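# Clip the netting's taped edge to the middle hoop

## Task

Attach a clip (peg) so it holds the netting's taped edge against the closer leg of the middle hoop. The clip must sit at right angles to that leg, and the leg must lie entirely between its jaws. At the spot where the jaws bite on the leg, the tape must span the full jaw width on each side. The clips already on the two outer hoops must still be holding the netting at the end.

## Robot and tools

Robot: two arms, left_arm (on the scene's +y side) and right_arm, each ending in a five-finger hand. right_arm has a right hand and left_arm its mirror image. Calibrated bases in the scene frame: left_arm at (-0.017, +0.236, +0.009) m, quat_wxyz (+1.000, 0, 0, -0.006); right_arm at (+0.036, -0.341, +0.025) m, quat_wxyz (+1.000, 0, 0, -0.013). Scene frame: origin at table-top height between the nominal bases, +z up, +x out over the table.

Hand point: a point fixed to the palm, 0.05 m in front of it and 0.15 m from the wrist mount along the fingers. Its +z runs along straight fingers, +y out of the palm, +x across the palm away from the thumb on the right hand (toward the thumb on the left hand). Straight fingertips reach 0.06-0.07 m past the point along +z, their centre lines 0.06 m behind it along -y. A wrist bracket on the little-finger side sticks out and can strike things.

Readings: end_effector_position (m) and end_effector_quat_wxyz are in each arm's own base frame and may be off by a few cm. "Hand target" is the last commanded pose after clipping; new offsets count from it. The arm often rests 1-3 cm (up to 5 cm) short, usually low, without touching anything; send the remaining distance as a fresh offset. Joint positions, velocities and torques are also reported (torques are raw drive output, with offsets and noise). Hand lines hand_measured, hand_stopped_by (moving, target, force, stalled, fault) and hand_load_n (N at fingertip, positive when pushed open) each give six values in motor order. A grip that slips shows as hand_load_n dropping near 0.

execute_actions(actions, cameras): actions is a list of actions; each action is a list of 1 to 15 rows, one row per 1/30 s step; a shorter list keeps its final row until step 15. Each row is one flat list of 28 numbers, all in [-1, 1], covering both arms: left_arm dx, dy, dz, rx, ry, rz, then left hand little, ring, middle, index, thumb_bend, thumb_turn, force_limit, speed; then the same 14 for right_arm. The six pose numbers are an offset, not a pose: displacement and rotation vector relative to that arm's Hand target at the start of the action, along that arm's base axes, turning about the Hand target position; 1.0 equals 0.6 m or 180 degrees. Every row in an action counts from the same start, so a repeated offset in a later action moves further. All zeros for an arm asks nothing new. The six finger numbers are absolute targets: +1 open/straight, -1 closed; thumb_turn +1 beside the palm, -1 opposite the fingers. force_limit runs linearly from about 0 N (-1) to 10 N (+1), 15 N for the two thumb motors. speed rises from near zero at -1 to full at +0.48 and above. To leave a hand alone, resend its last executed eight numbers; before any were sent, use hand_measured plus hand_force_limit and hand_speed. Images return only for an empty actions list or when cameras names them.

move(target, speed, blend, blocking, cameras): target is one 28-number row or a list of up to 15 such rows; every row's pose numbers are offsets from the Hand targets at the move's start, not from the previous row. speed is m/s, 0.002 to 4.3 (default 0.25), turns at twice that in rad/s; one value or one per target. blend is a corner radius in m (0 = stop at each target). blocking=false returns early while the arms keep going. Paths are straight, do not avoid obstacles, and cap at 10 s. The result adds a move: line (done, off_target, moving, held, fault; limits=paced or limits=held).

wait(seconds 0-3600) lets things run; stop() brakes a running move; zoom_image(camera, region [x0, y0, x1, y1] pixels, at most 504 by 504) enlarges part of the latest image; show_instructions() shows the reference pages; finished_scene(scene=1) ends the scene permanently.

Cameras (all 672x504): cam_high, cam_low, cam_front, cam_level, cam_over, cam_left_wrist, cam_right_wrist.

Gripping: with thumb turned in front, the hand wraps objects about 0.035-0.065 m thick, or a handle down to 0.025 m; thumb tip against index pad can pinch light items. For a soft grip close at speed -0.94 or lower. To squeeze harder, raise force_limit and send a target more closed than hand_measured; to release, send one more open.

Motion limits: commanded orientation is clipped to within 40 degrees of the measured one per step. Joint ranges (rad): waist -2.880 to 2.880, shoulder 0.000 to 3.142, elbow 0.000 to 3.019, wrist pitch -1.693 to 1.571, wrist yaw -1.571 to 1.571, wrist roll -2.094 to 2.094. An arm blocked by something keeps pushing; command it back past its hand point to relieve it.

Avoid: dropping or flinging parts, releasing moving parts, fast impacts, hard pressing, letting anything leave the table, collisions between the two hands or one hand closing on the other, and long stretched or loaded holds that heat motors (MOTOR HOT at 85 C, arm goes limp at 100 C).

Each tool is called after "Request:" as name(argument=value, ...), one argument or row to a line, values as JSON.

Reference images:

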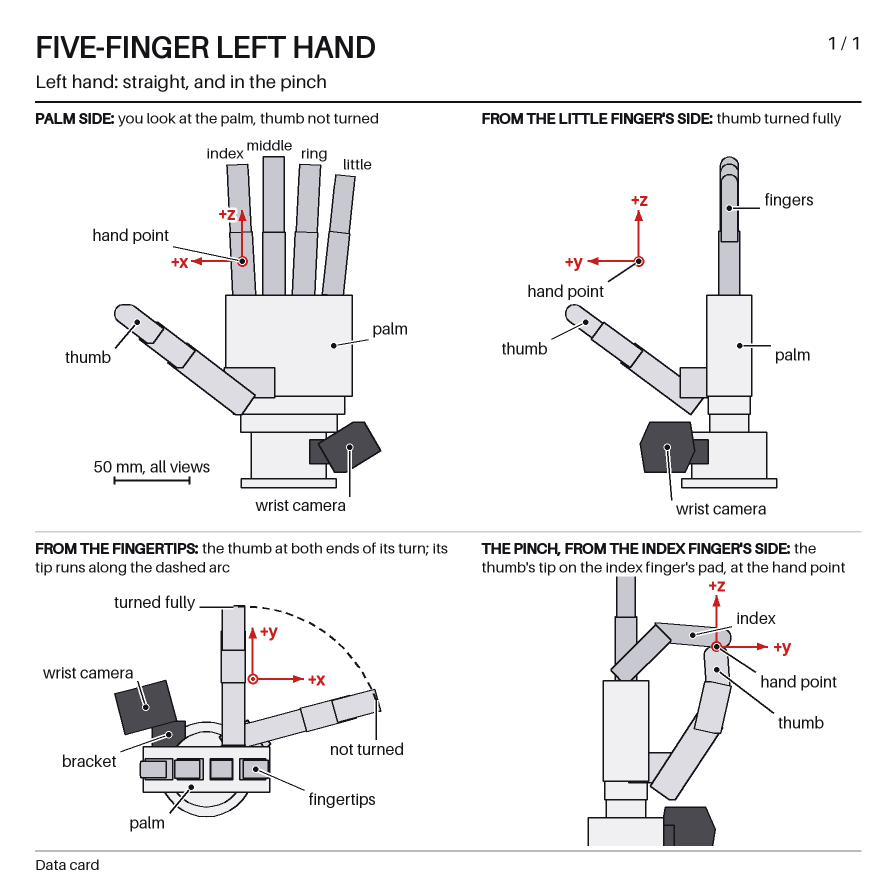

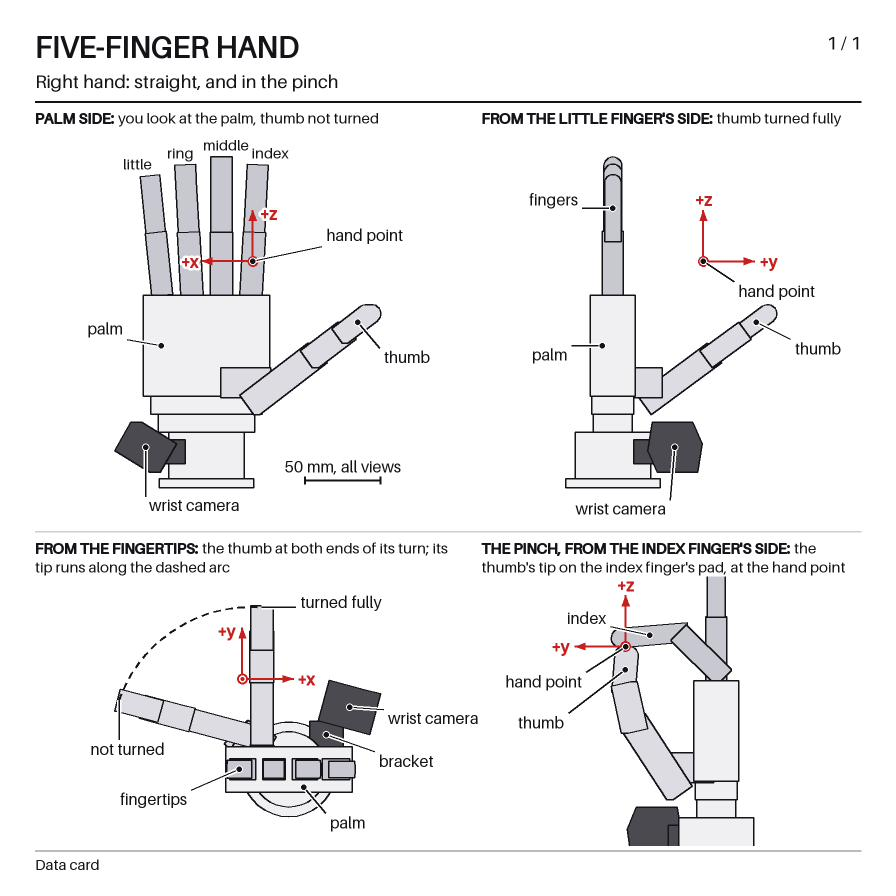

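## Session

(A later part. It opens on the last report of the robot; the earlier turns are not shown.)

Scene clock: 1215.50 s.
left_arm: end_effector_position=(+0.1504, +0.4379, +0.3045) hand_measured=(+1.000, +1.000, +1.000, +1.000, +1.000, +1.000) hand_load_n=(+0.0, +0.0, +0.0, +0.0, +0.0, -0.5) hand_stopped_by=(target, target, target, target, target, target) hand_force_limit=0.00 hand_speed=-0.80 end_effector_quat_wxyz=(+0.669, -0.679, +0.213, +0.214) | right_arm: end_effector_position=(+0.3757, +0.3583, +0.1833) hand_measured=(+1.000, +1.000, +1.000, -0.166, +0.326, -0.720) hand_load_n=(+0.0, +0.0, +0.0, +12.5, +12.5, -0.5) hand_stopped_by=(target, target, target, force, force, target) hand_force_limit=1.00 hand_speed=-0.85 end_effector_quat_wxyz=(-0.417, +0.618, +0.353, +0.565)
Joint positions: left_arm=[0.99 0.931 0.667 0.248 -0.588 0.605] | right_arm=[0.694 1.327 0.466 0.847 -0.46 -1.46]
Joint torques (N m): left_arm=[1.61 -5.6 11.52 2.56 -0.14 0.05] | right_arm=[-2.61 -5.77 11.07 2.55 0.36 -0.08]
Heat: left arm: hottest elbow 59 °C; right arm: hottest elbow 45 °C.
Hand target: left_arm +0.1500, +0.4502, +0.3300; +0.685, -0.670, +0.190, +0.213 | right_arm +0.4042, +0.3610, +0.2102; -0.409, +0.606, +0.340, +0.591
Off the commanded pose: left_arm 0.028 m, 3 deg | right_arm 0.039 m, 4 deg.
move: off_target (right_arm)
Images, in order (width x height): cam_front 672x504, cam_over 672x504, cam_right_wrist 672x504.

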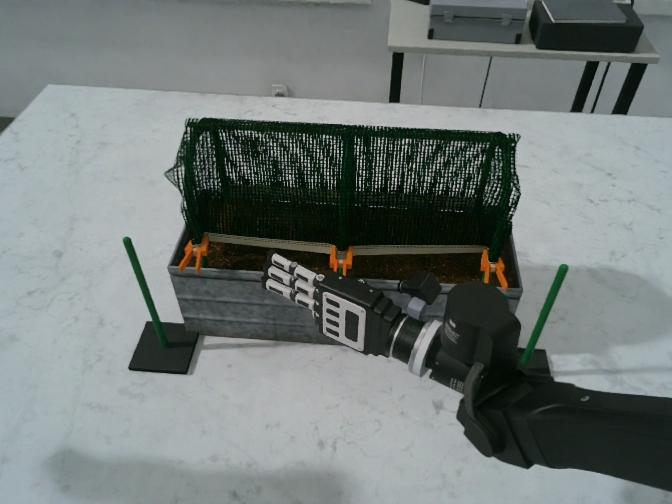

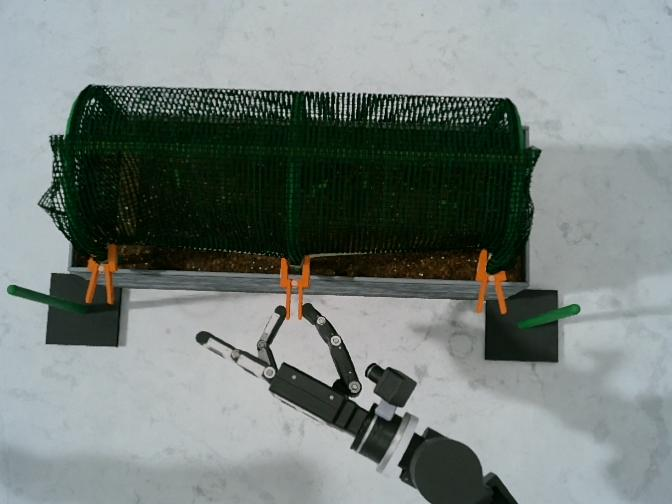

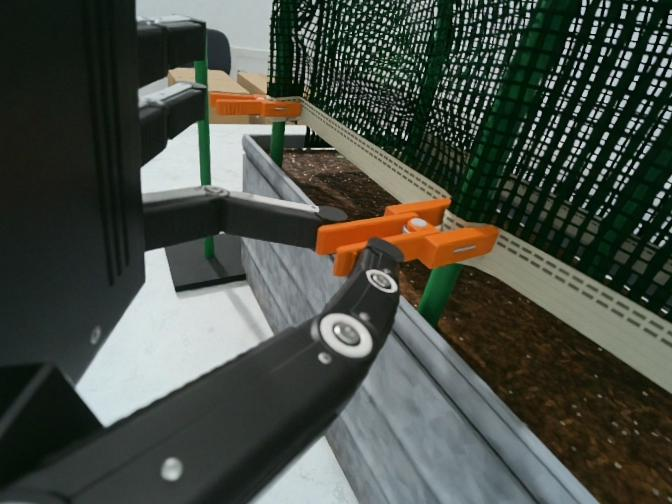

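Request:
move(
  target=[0,0,0,0,0,0,1,1,1,1,1,1,0,-0.8,0.005,-0.003,0.006,0,0.006,-0.025,1,1,1,-0.18,0.10,-0.72,1.0,-0.85],
  speed=0.05,
  cameras=["cam_over","cam_front","cam_right_wrist"],
)

Request:
zoom_image(
  camera="cam_over",
  region=[270, 240, 320, 320],
)

Request:
zoom_image(
  camera="cam_front",
  region=[320, 230, 370, 290],
)

Request:
zoom_image(
  camera="cam_right_wrist",
  region=[320, 180, 520, 330],
)

Scene clock: 1226.47 s.
left_arm: end_effector_position=(+0.1504, +0.4379, +0.3045) hand_measured=(+1.000, +1.000, +1.000, +1.000, +1.000, +1.000) hand_load_n=(+0.0, +0.0, +0.0, +0.0, +0.0, +0.0) hand_stopped_by=(target, target, target, target, target, target) hand_force_limit=0.00 hand_speed=-0.80 end_effector_quat_wxyz=(+0.669, -0.679, +0.213, +0.214) | right_arm: end_effector_position=(+0.3817, +0.3518, +0.1735) hand_measured=(+1.000, +1.000, +1.000, -0.166, +0.326, -0.720) hand_load_n=(+0.0, +0.0, +0.0, +11.0, +14.5, -1.0) hand_stopped_by=(target, target, target, force, force, target) hand_force_limit=1.00 hand_speed=-0.85 end_effector_quat_wxyz=(-0.395, +0.646, +0.323, +0.568)
Joint positions: left_arm=[0.99 0.931 0.667 0.248 -0.588 0.605] | right_arm=[0.716 1.327 0.466 0.815 -0.356 -1.443]
Joint torques (N m): left_arm=[1.61 -5.66 11.52 2.56 -0.14 0.04] | right_arm=[-1.44 -8 11.55 2.24 0.76 -0.15]
Heat: left arm: hottest elbow 59 °C; right arm: hottest elbow 44 °C.
Hand target: left_arm +0.1500, +0.4502, +0.3300; +0.685, -0.670, +0.190, +0.213 | right_arm +0.4072, +0.3591, +0.2137; -0.389, +0.625, +0.312, +0.601
Off the commanded pose: left_arm 0.028 m, 3 deg | right_arm 0.048 m, 5 deg.
move: off_target (right_arm)
Images, in order (width x height): cam_front 672x504, cam_over 672x504, cam_right_wrist 672x504.

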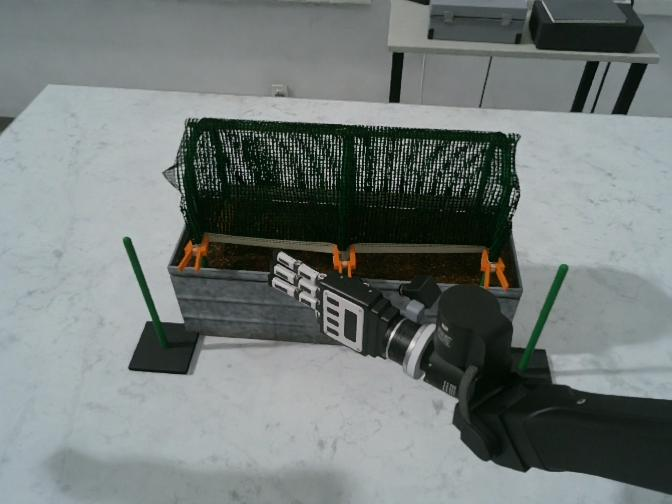

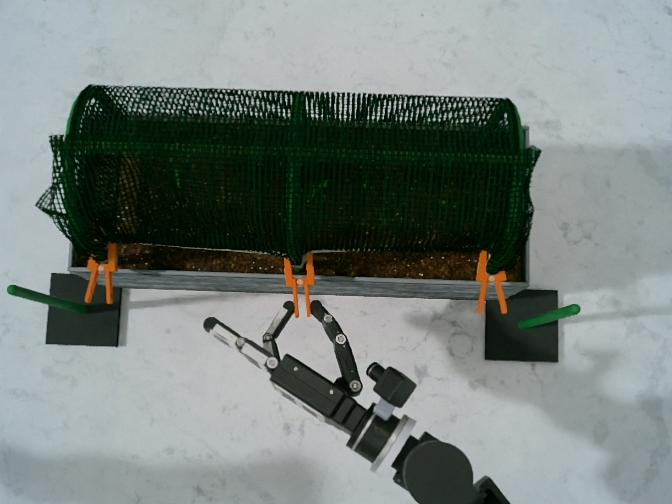

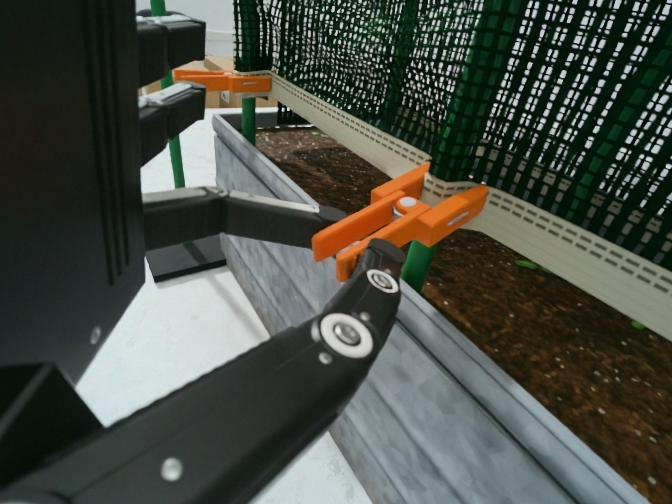

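Scaled by 6.300.

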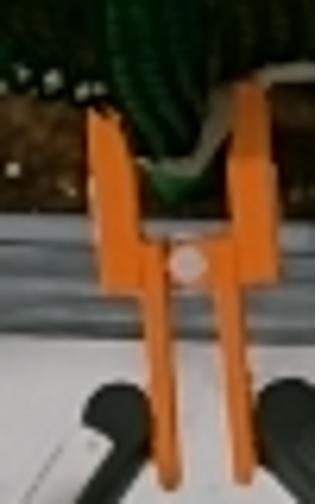

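Scaled by 8.400.

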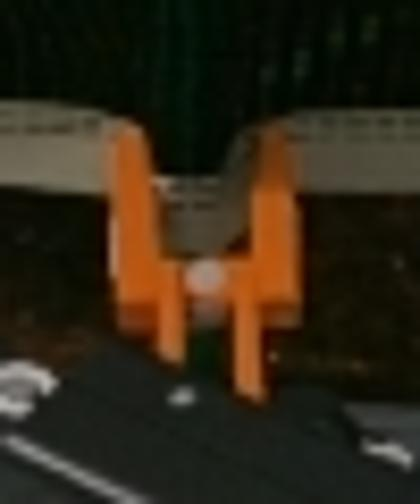

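Scaled by 2.520.

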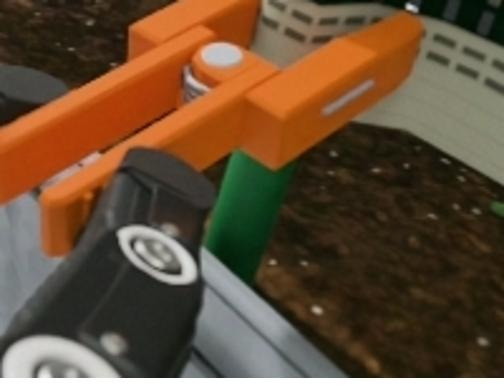

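Request:
move(
  target=[
    [0,0,0,0,0,0,1,1,1,1,1,1,0,-0.8,-0.037,0.005,-0.015,0,0,0,1,1,1,-0.18,0.10,-0.72,1.0,-0.85],
    [0,0,0,0,0,0,1,1,1,1,1,1,0,-0.8,-0.159,0.0165,-0.0137,0,0,0,1,1,1,-0.18,0.10,-0.72,1.0,-0.85],
    [0,0,0,0,0,0,1,1,1,1,1,1,0,-0.8,-0.159,0.0165,-0.0137,0,-0.006,0.025,1,1,1,-0.18,0.10,-0.72,1.0,-0.85],
    [0,0,0,0,0,0,1,1,1,1,1,1,0,-0.8,-0.080,0.0165,-0.0137,0,-0.006,0.025,1,1,1,-0.18,0.10,-0.72,1.0,-0.85],
  ],
  speed=[0.05,0.08,0.08,0.08],
  blend=[0.005,0.003,0.003,0],
  cameras=["cam_over","cam_front","cam_right_wrist"],
)

Request:
zoom_image(
  camera="cam_over",
  region=[270, 250, 320, 330],
)

Request:
zoom_image(
  camera="cam_front",
  region=[320, 230, 370, 290],
)

Request:
zoom_image(
  camera="cam_right_wrist",
  region=[270, 150, 520, 330],
)

Scene clock: 1236.03 s.
left_arm: end_effector_position=(+0.1504, +0.4379, +0.3045) hand_measured=(+1.000, +1.000, +1.000, +1.000, +1.000, +1.000) hand_load_n=(+0.0, +0.0, +0.0, +0.0, +0.0, +0.0) hand_stopped_by=(target, target, target, target, target, target) hand_force_limit=0.00 hand_speed=-0.80 end_effector_quat_wxyz=(+0.669, -0.679, +0.213, +0.214) | right_arm: end_effector_position=(+0.3431, +0.3584, +0.1761) hand_measured=(+1.000, +1.000, +1.000, -0.166, +0.326, -0.720) hand_load_n=(+0.0, +0.0, +0.0, +14.0, +12.0, +0.0) hand_stopped_by=(target, target, target, force, force, target) hand_force_limit=1.00 hand_speed=-0.85 end_effector_quat_wxyz=(-0.406, +0.630, +0.345, +0.566)
Joint positions: left_arm=[0.99 0.931 0.667 0.248 -0.588 0.605] | right_arm=[0.786 1.264 0.403 0.828 -0.336 -1.461]
Joint torques (N m): left_arm=[1.61 -5.66 11.52 2.55 -0.14 0.05] | right_arm=[-1.26 -4.89 10.19 3.75 -0.12 -0.12]
Heat: left arm: hottest elbow 59 °C; right arm: hottest elbow 44 °C.
Hand target: left_arm +0.1500, +0.4502, +0.3300; +0.685, -0.670, +0.190, +0.213 | right_arm +0.3593, +0.3689, +0.2056; -0.409, +0.606, +0.340, +0.591
Off the commanded pose: left_arm 0.028 m, 3 deg | right_arm 0.035 m, 4 deg.
move: off_target (right_arm)
Images, in order (width x height): cam_front 672x504, cam_over 672x504, cam_right_wrist 672x504.

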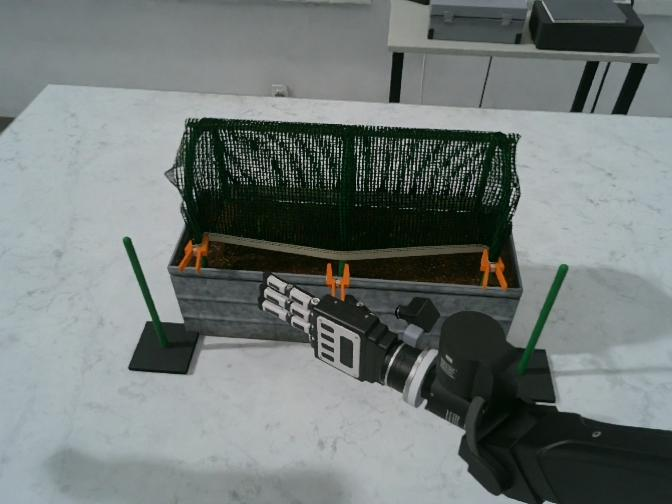

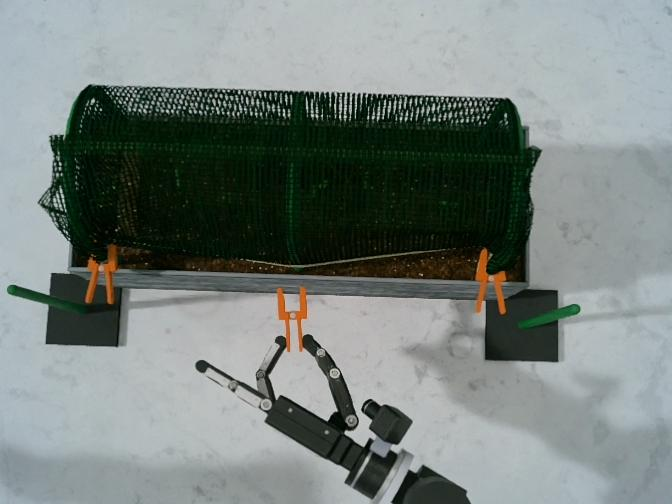

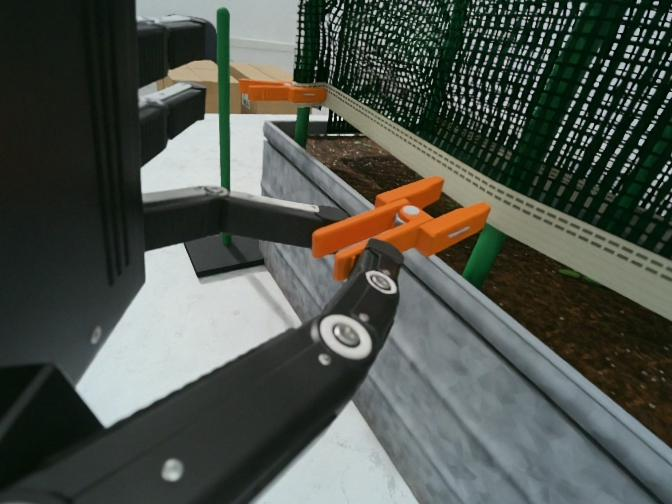

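Scaled by 6.300.

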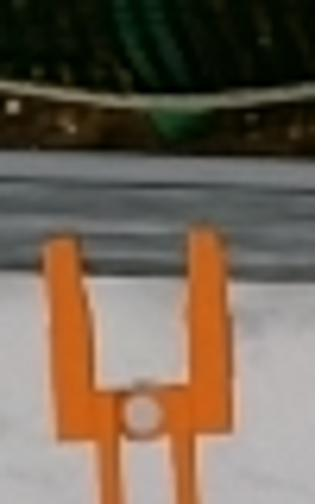

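Scaled by 8.400.

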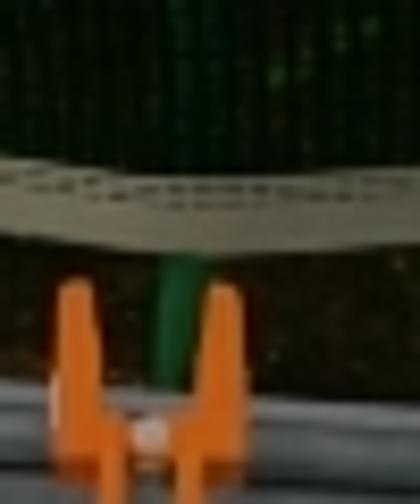

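Scaled by 2.016.

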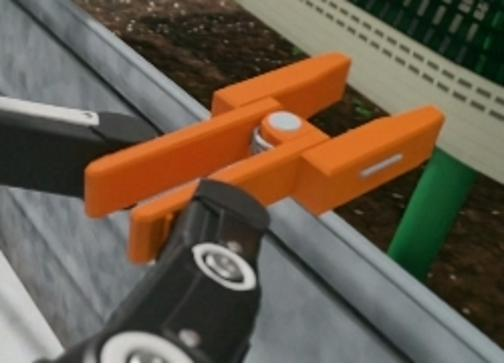

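Request:
move(
  target=[
    [0,0,0,0,0,0,1,1,1,1,1,1,0,-0.8,-0.07,0.004,0.005,0,0.0667,-0.0417,1,1,1,-0.18,0.10,-0.72,1.0,-0.85],
    [0,0,0,0,0,0,1,1,1,1,1,1,0,-0.8,0.008,0.004,0.005,0,0.0667,-0.0417,1,1,1,-0.18,0.10,-0.72,1.0,-0.85],
  ],
  speed=0.08,
  cameras=["cam_over","cam_front","cam_right_wrist"],
)

Request:
zoom_image(
  camera="cam_over",
  region=[270, 250, 320, 330],
)

Request:
zoom_image(
  camera="cam_front",
  region=[320, 230, 370, 290],
)

Request:
zoom_image(
  camera="cam_right_wrist",
  region=[270, 150, 520, 330],
)

Scene clock: 1250.13 s.
left_arm: end_effector_position=(+0.1504, +0.4379, +0.3045) hand_measured=(+1.000, +1.000, +1.000, +1.000, +1.000, +1.000) hand_load_n=(+0.0, +0.0, -0.5, +0.0, +0.0, -0.5) hand_stopped_by=(target, target, target, target, target, target) hand_force_limit=0.00 hand_speed=-0.80 end_effector_quat_wxyz=(+0.669, -0.679, +0.213, +0.214) | right_arm: end_effector_position=(+0.3471, +0.3582, +0.1764) hand_measured=(+1.000, +1.000, +1.000, -0.166, +0.326, -0.720) hand_load_n=(+0.0, +0.0, +0.0, +13.5, +12.0, +0.0) hand_stopped_by=(target, target, target, force, force, target) hand_force_limit=1.00 hand_speed=-0.85 end_effector_quat_wxyz=(-0.393, +0.706, +0.262, +0.527)
Joint positions: left_arm=[0.99 0.931 0.667 0.248 -0.588 0.605] | right_arm=[0.842 1.187 0.48 0.569 -0.152 -1.307]
Joint torques (N m): left_arm=[1.61 -5.66 11.52 2.56 -0.14 0.04] | right_arm=[-1.26 -5.07 11.58 3.36 -0.12 -0.07]
Heat: left arm: hottest elbow 59 °C; right arm: hottest elbow 44 °C.
Hand target: left_arm +0.1500, +0.4502, +0.3300; +0.685, -0.670, +0.190, +0.213 | right_arm +0.3641, +0.3713, +0.2084; -0.403, +0.686, +0.255, +0.550
Off the commanded pose: left_arm 0.028 m, 3 deg | right_arm 0.039 m, 4 deg.
move: off_target (right_arm)
Images, in order (width x height): cam_front 672x504, cam_over 672x504, cam_right_wrist 672x504.

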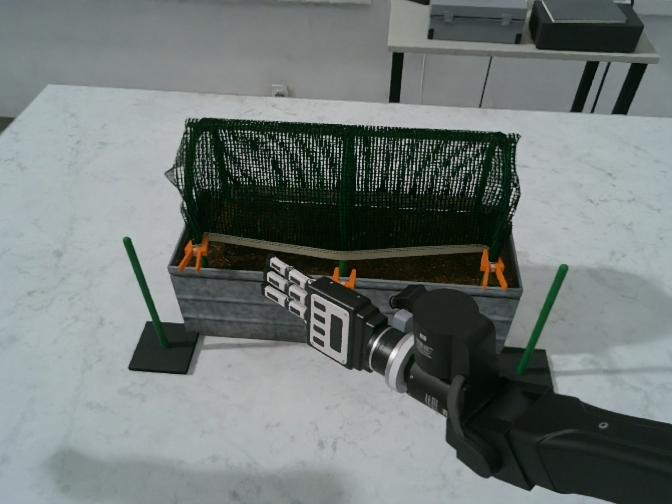

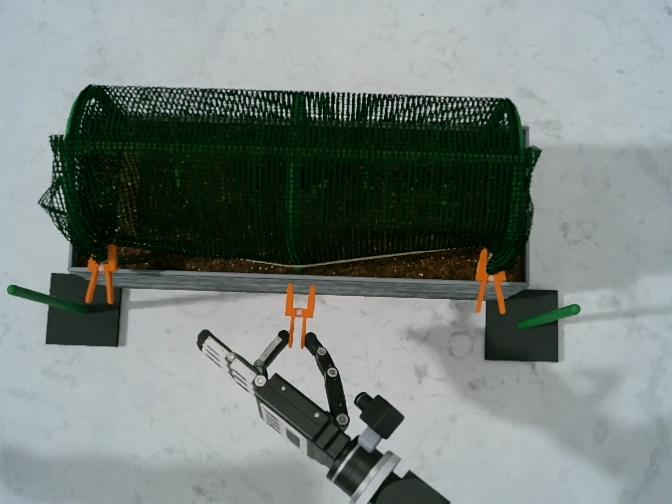

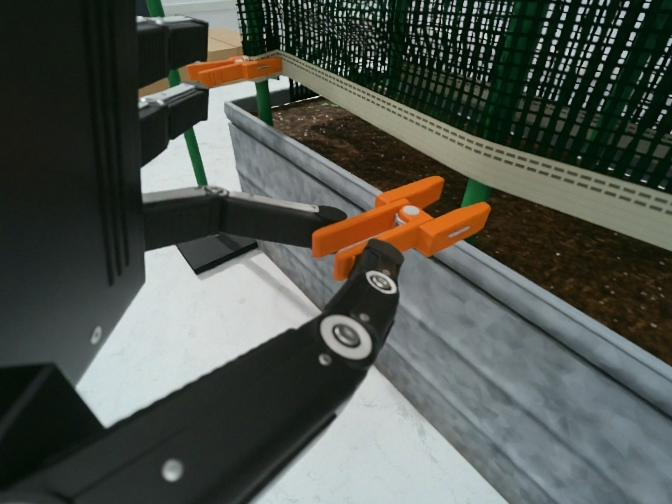

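Scaled by 6.300.

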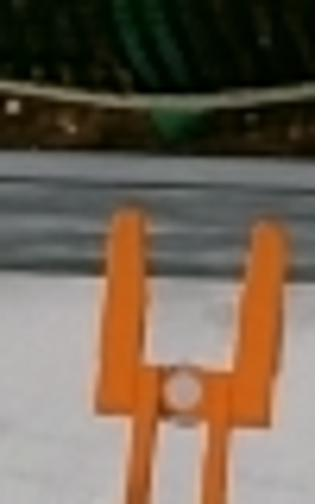

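Scaled by 8.400.

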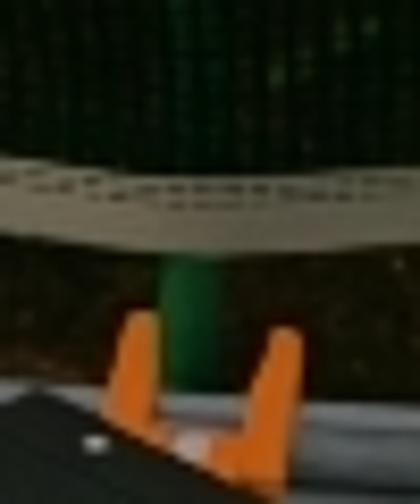

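Scaled by 2.016.

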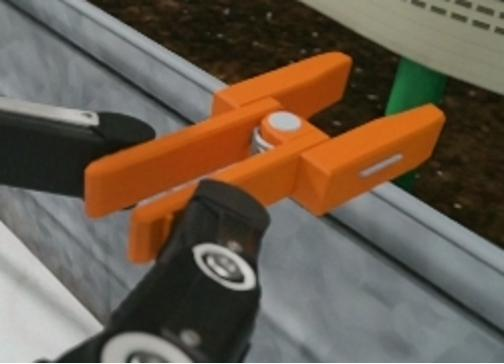

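Request:
move(
  target=[
    [0,0,0,0,0,0,1,1,1,1,1,1,0,-0.8,-0.07,0.0062,0.016,0,0,0,1,1,1,-0.18,0.10,-0.72,1.0,-0.85],
    [0,0,0,0,0,0,1,1,1,1,1,1,0,-0.8,0.008,0.0062,0.016,0,0,0,1,1,1,-0.18,0.10,-0.72,1.0,-0.85],
  ],
  speed=0.08,
  cameras=["cam_over","cam_front","cam_right_wrist"],
)

Request:
zoom_image(
  camera="cam_over",
  region=[270, 250, 320, 330],
)

Request:
zoom_image(
  camera="cam_front",
  region=[320, 230, 370, 290],
)

Request:
zoom_image(
  camera="cam_right_wrist",
  region=[270, 150, 520, 330],
)

Scene clock: 1261.30 s.
left_arm: end_effector_position=(+0.1504, +0.4379, +0.3045) hand_measured=(+1.000, +1.000, +1.000, +1.000, +1.000, +1.000) hand_load_n=(+0.0, +0.0, +0.0, +0.0, +0.0, -0.5) hand_stopped_by=(target, target, target, target, target, target) hand_force_limit=0.00 hand_speed=-0.80 end_effector_quat_wxyz=(+0.669, -0.679, +0.213, +0.214) | right_arm: end_effector_position=(+0.3521, +0.3627, +0.1873) hand_measured=(+1.000, +1.000, +1.000, -0.166, +0.326, -0.720) hand_load_n=(+0.0, +0.0, +0.0, +14.0, +12.0, +0.0) hand_stopped_by=(target, target, target, force, force, target) hand_force_limit=1.00 hand_speed=-0.85 end_effector_quat_wxyz=(-0.394, +0.705, +0.261, +0.529)
Joint positions: left_arm=[0.99 0.931 0.667 0.248 -0.588 0.605] | right_arm=[0.839 1.182 0.509 0.54 -0.155 -1.306]
Joint torques (N m): left_arm=[1.61 -5.66 11.52 2.56 -0.14 0.05] | right_arm=[-1.26 -4.95 11.74 3.23 -0.12 -0.09]
Heat: left arm: hottest elbow 59 °C; right arm: hottest elbow 46 °C.
Hand target: left_arm +0.1500, +0.4502, +0.3300; +0.685, -0.670, +0.190, +0.213 | right_arm +0.3688, +0.3751, +0.2181; -0.403, +0.686, +0.255, +0.550
Off the commanded pose: left_arm 0.028 m, 3 deg | right_arm 0.037 m, 4 deg.
move: off_target (right_arm)
Images, in order (width x height): cam_front 672x504, cam_over 672x504, cam_right_wrist 672x504.

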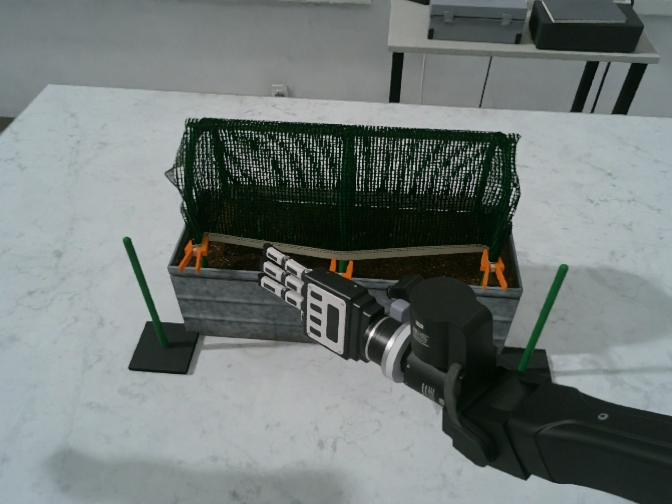

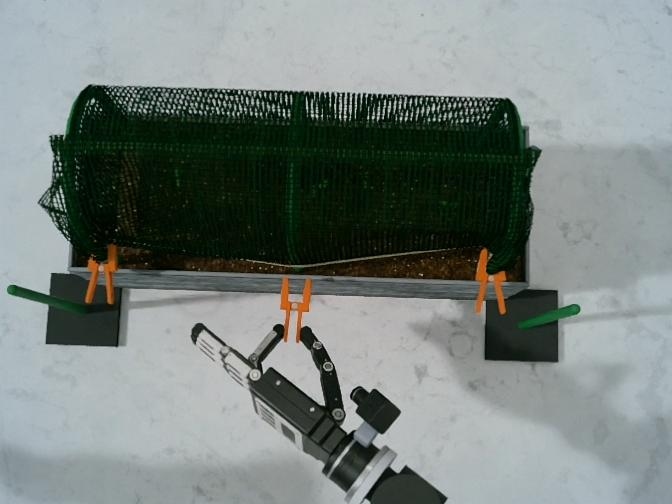

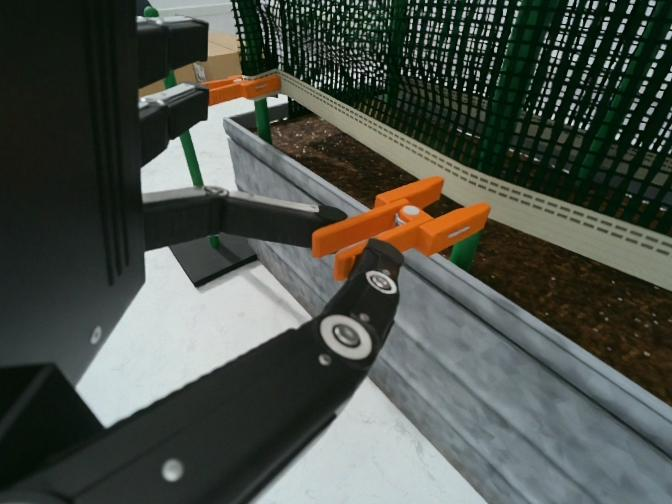

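Scaled by 6.300.

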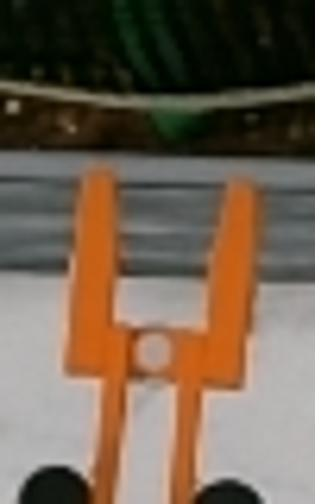

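Scaled by 8.400.

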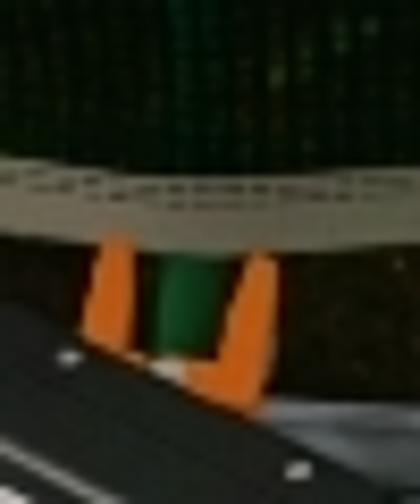

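Scaled by 2.016.

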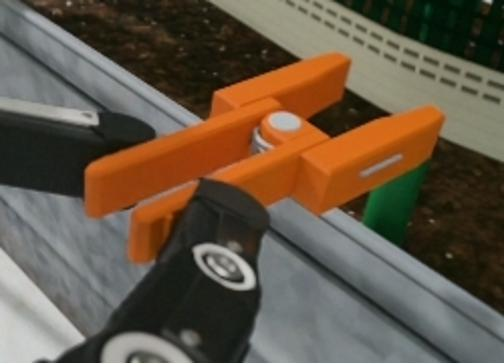

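Request:
zoom_image(
  camera="cam_front",
  region=[325, 250, 360, 285],
)

Request:
zoom_image(
  camera="cam_over",
  region=[275, 265, 320, 310],
)

Scaled by 14.400.

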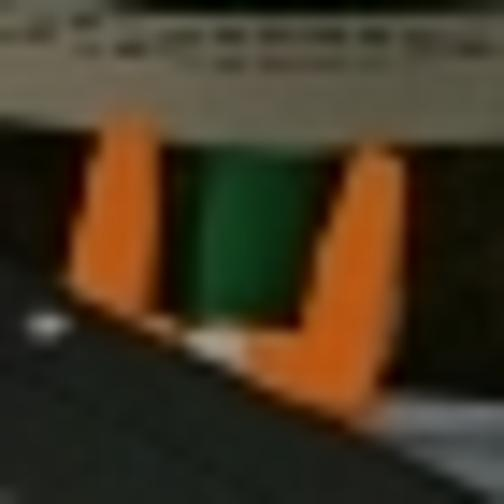

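Scaled by 11.200.

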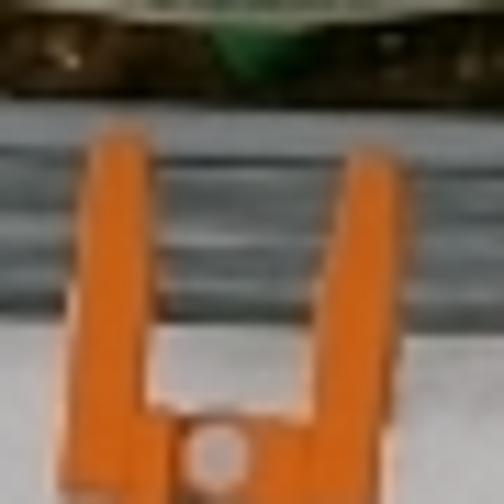

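Request:
move(
  target=[
    [0,0,0,0,0,0,1,1,1,1,1,1,0,-0.8,-0.08,0,0,-0.022,0,0,1,1,1,-0.18,0.10,-0.72,1.0,-0.85],
    [0,0,0,0,0,0,1,1,1,1,1,1,0,-0.8,-0.002,0,0.0,-0.022,0,0,1,1,1,-0.18,0.10,-0.72,1.0,-0.85],
  ],
  speed=0.08,
  cameras=["cam_over","cam_front","cam_right_wrist"],
)

Request:
zoom_image(
  camera="cam_over",
  region=[270, 250, 320, 330],
)

Request:
zoom_image(
  camera="cam_front",
  region=[320, 230, 370, 290],
)

Request:
zoom_image(
  camera="cam_right_wrist",
  region=[270, 150, 520, 330],
)

Scene clock: 1273.63 s.
left_arm: end_effector_position=(+0.1504, +0.4379, +0.3045) hand_measured=(+1.000, +1.000, +1.000, +1.000, +1.000, +1.000) hand_load_n=(+0.0, -0.5, +0.0, +0.0, +0.0, +0.0) hand_stopped_by=(target, target, target, target, target, target) hand_force_limit=0.00 hand_speed=-0.80 end_effector_quat_wxyz=(+0.669, -0.679, +0.213, +0.214) | right_arm: end_effector_position=(+0.3502, +0.3622, +0.1859) hand_measured=(+1.000, +1.000, +1.000, -0.166, +0.326, -0.720) hand_load_n=(+0.0, +0.0, +0.0, +14.0, +12.0, +0.0) hand_stopped_by=(target, target, target, force, force, target) hand_force_limit=1.00 hand_speed=-0.85 end_effector_quat_wxyz=(-0.372, +0.719, +0.278, +0.517)
Joint positions: left_arm=[0.99 0.931 0.667 0.248 -0.588 0.605] | right_arm=[0.852 1.162 0.535 0.435 -0.138 -1.344]
Joint torques (N m): left_arm=[1.61 -5.66 11.52 2.56 -0.14 0.05] | right_arm=[-1.2 -5.01 12.07 3.21 -0.12 -0.15]
Heat: left arm: hottest elbow 59 °C; right arm: hottest elbow 47 °C.
Hand target: left_arm +0.1500, +0.4502, +0.3300; +0.685, -0.670, +0.190, +0.213 | right_arm +0.3676, +0.3751, +0.2181; -0.379, +0.699, +0.274, +0.541
Off the commanded pose: left_arm 0.028 m, 3 deg | right_arm 0.039 m, 4 deg.
move: off_target (right_arm)
Images, in order (width x height): cam_front 672x504, cam_over 672x504, cam_right_wrist 672x504.

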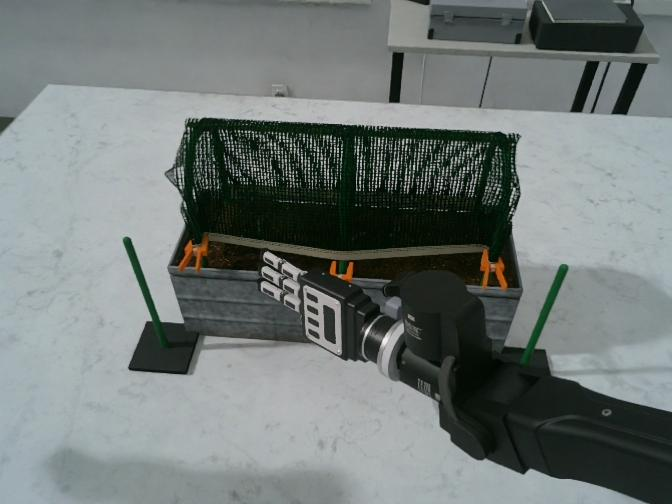

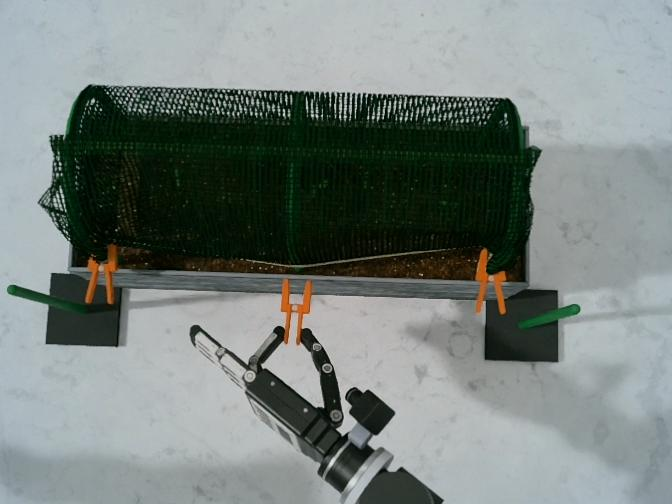

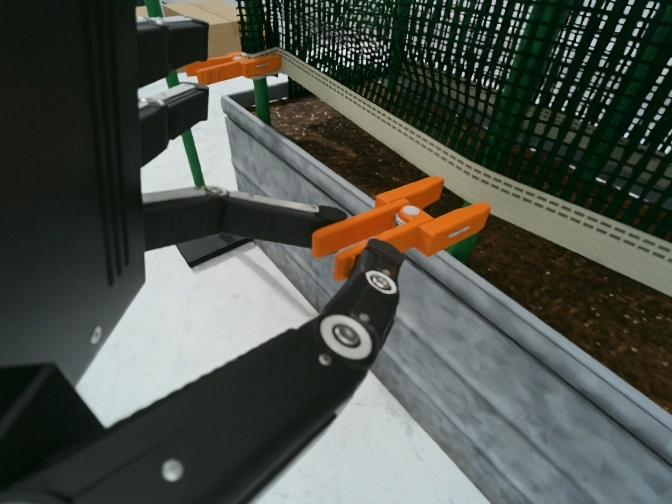

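Scaled by 6.300.

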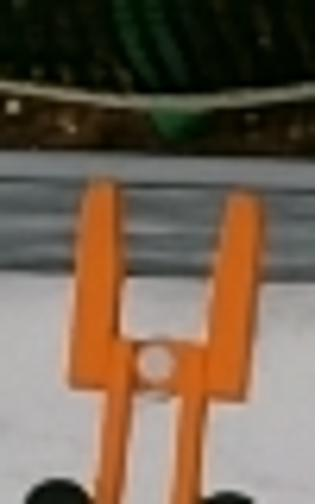

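Scaled by 8.400.

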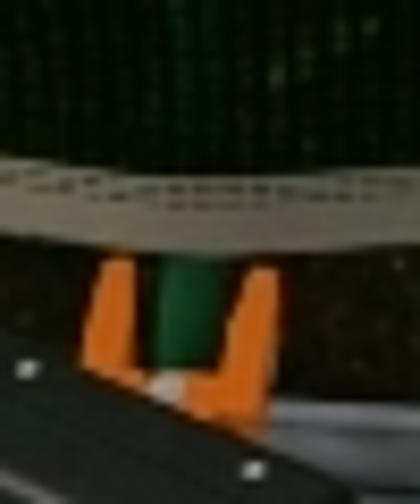

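Scaled by 2.016.

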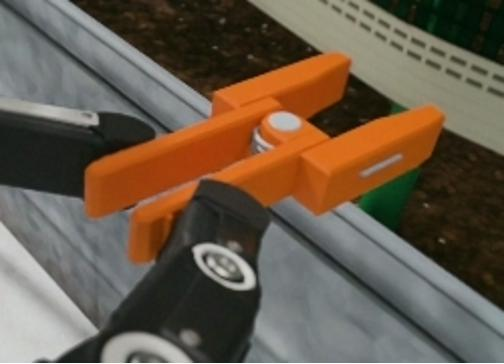

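Request:
move(
  target=[0,0,0,0,0,0,1,1,1,1,1,1,0,-0.8,0.040,-0.0045,0.0042,0,0,0,1,1,1,-0.18,0.10,-0.72,1.0,-0.85],
  speed=0.06,
  cameras=["cam_over","cam_front","cam_right_wrist"],
)

Request:
zoom_image(
  camera="cam_over",
  region=[270, 240, 320, 320],
)

Request:
zoom_image(
  camera="cam_front",
  region=[320, 230, 370, 290],
)

Request:
zoom_image(
  camera="cam_right_wrist",
  region=[270, 150, 520, 330],
)

Scene clock: 1280.23 s.
left_arm: end_effector_position=(+0.1504, +0.4379, +0.3045) hand_measured=(+1.000, +1.000, +1.000, +1.000, +1.000, +1.000) hand_load_n=(+0.0, +0.0, +0.0, +0.0, +0.0, +0.0) hand_stopped_by=(target, target, target, target, target, target) hand_force_limit=0.00 hand_speed=-0.80 end_effector_quat_wxyz=(+0.669, -0.679, +0.213, +0.214) | right_arm: end_effector_position=(+0.3702, +0.3616, +0.1861) hand_measured=(+1.000, +1.000, +1.000, -0.166, +0.326, -0.720) hand_load_n=(+0.0, +0.0, +0.0, +13.5, +12.0, +0.0) hand_stopped_by=(target, target, target, force, force, target) hand_force_limit=1.00 hand_speed=-0.85 end_effector_quat_wxyz=(-0.375, +0.720, +0.279, +0.513)
Joint positions: left_arm=[0.99 0.931 0.667 0.248 -0.588 0.605] | right_arm=[0.799 1.201 0.569 0.435 -0.198 -1.35]
Joint torques (N m): left_arm=[1.67 -5.66 11.52 2.56 -0.14 0.05] | right_arm=[-1.61 -5.71 12.29 3.18 0 -0.17]
Heat: left arm: hottest elbow 59 °C; right arm: hottest elbow 48 °C.
Hand target: left_arm +0.1500, +0.4502, +0.3300; +0.685, -0.670, +0.190, +0.213 | right_arm +0.3916, +0.3724, +0.2206; -0.379, +0.699, +0.274, +0.541
Off the commanded pose: left_arm 0.028 m, 3 deg | right_arm 0.042 m, 4 deg.
move: off_target (right_arm)
Images, in order (width x height): cam_front 672x504, cam_over 672x504, cam_right_wrist 672x504.

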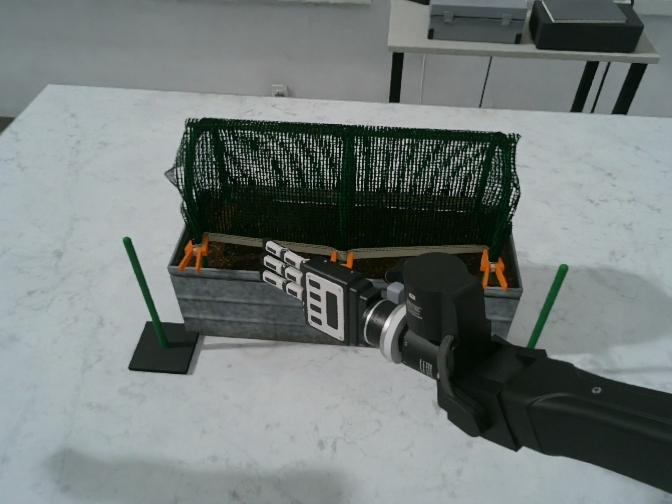

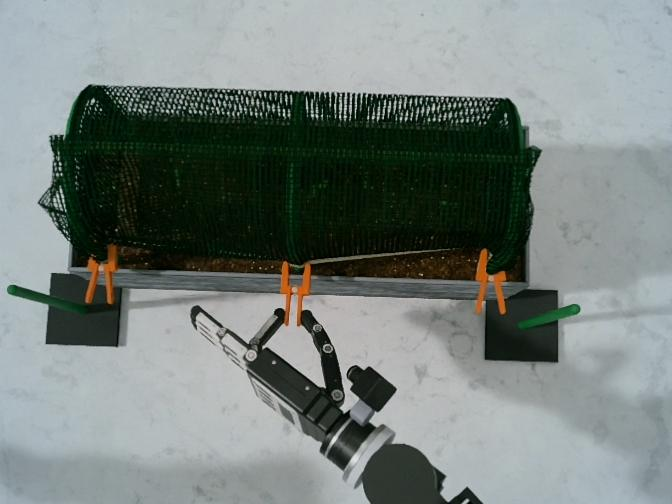

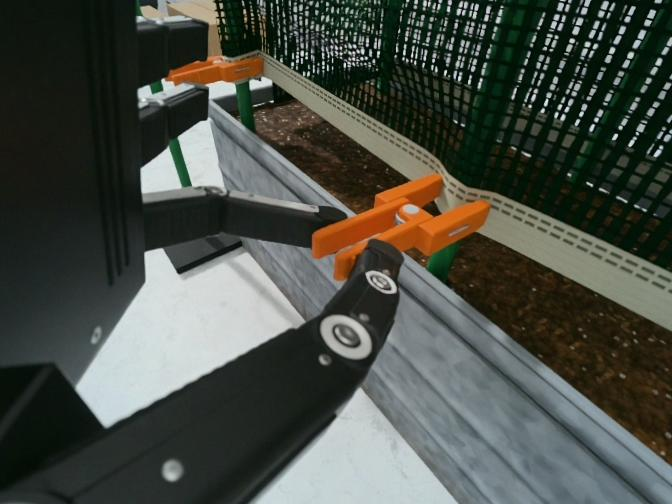

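Scaled by 6.300.

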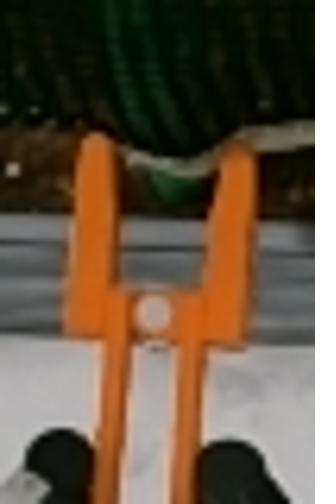

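Scaled by 8.400.

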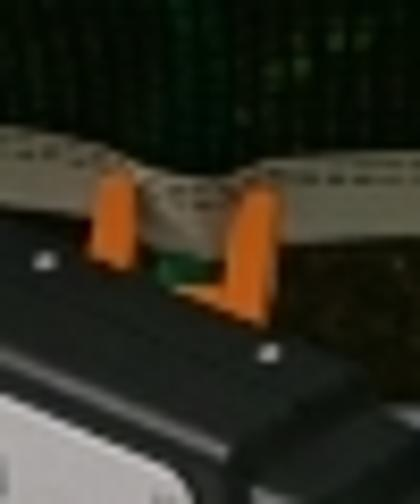

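Scaled by 2.016.

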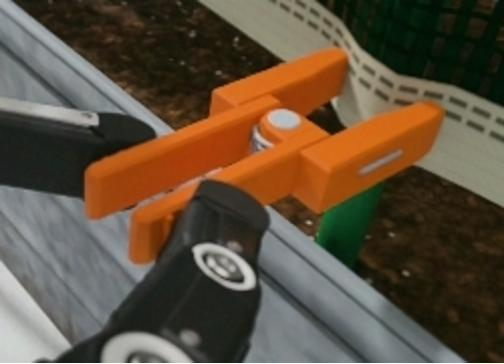

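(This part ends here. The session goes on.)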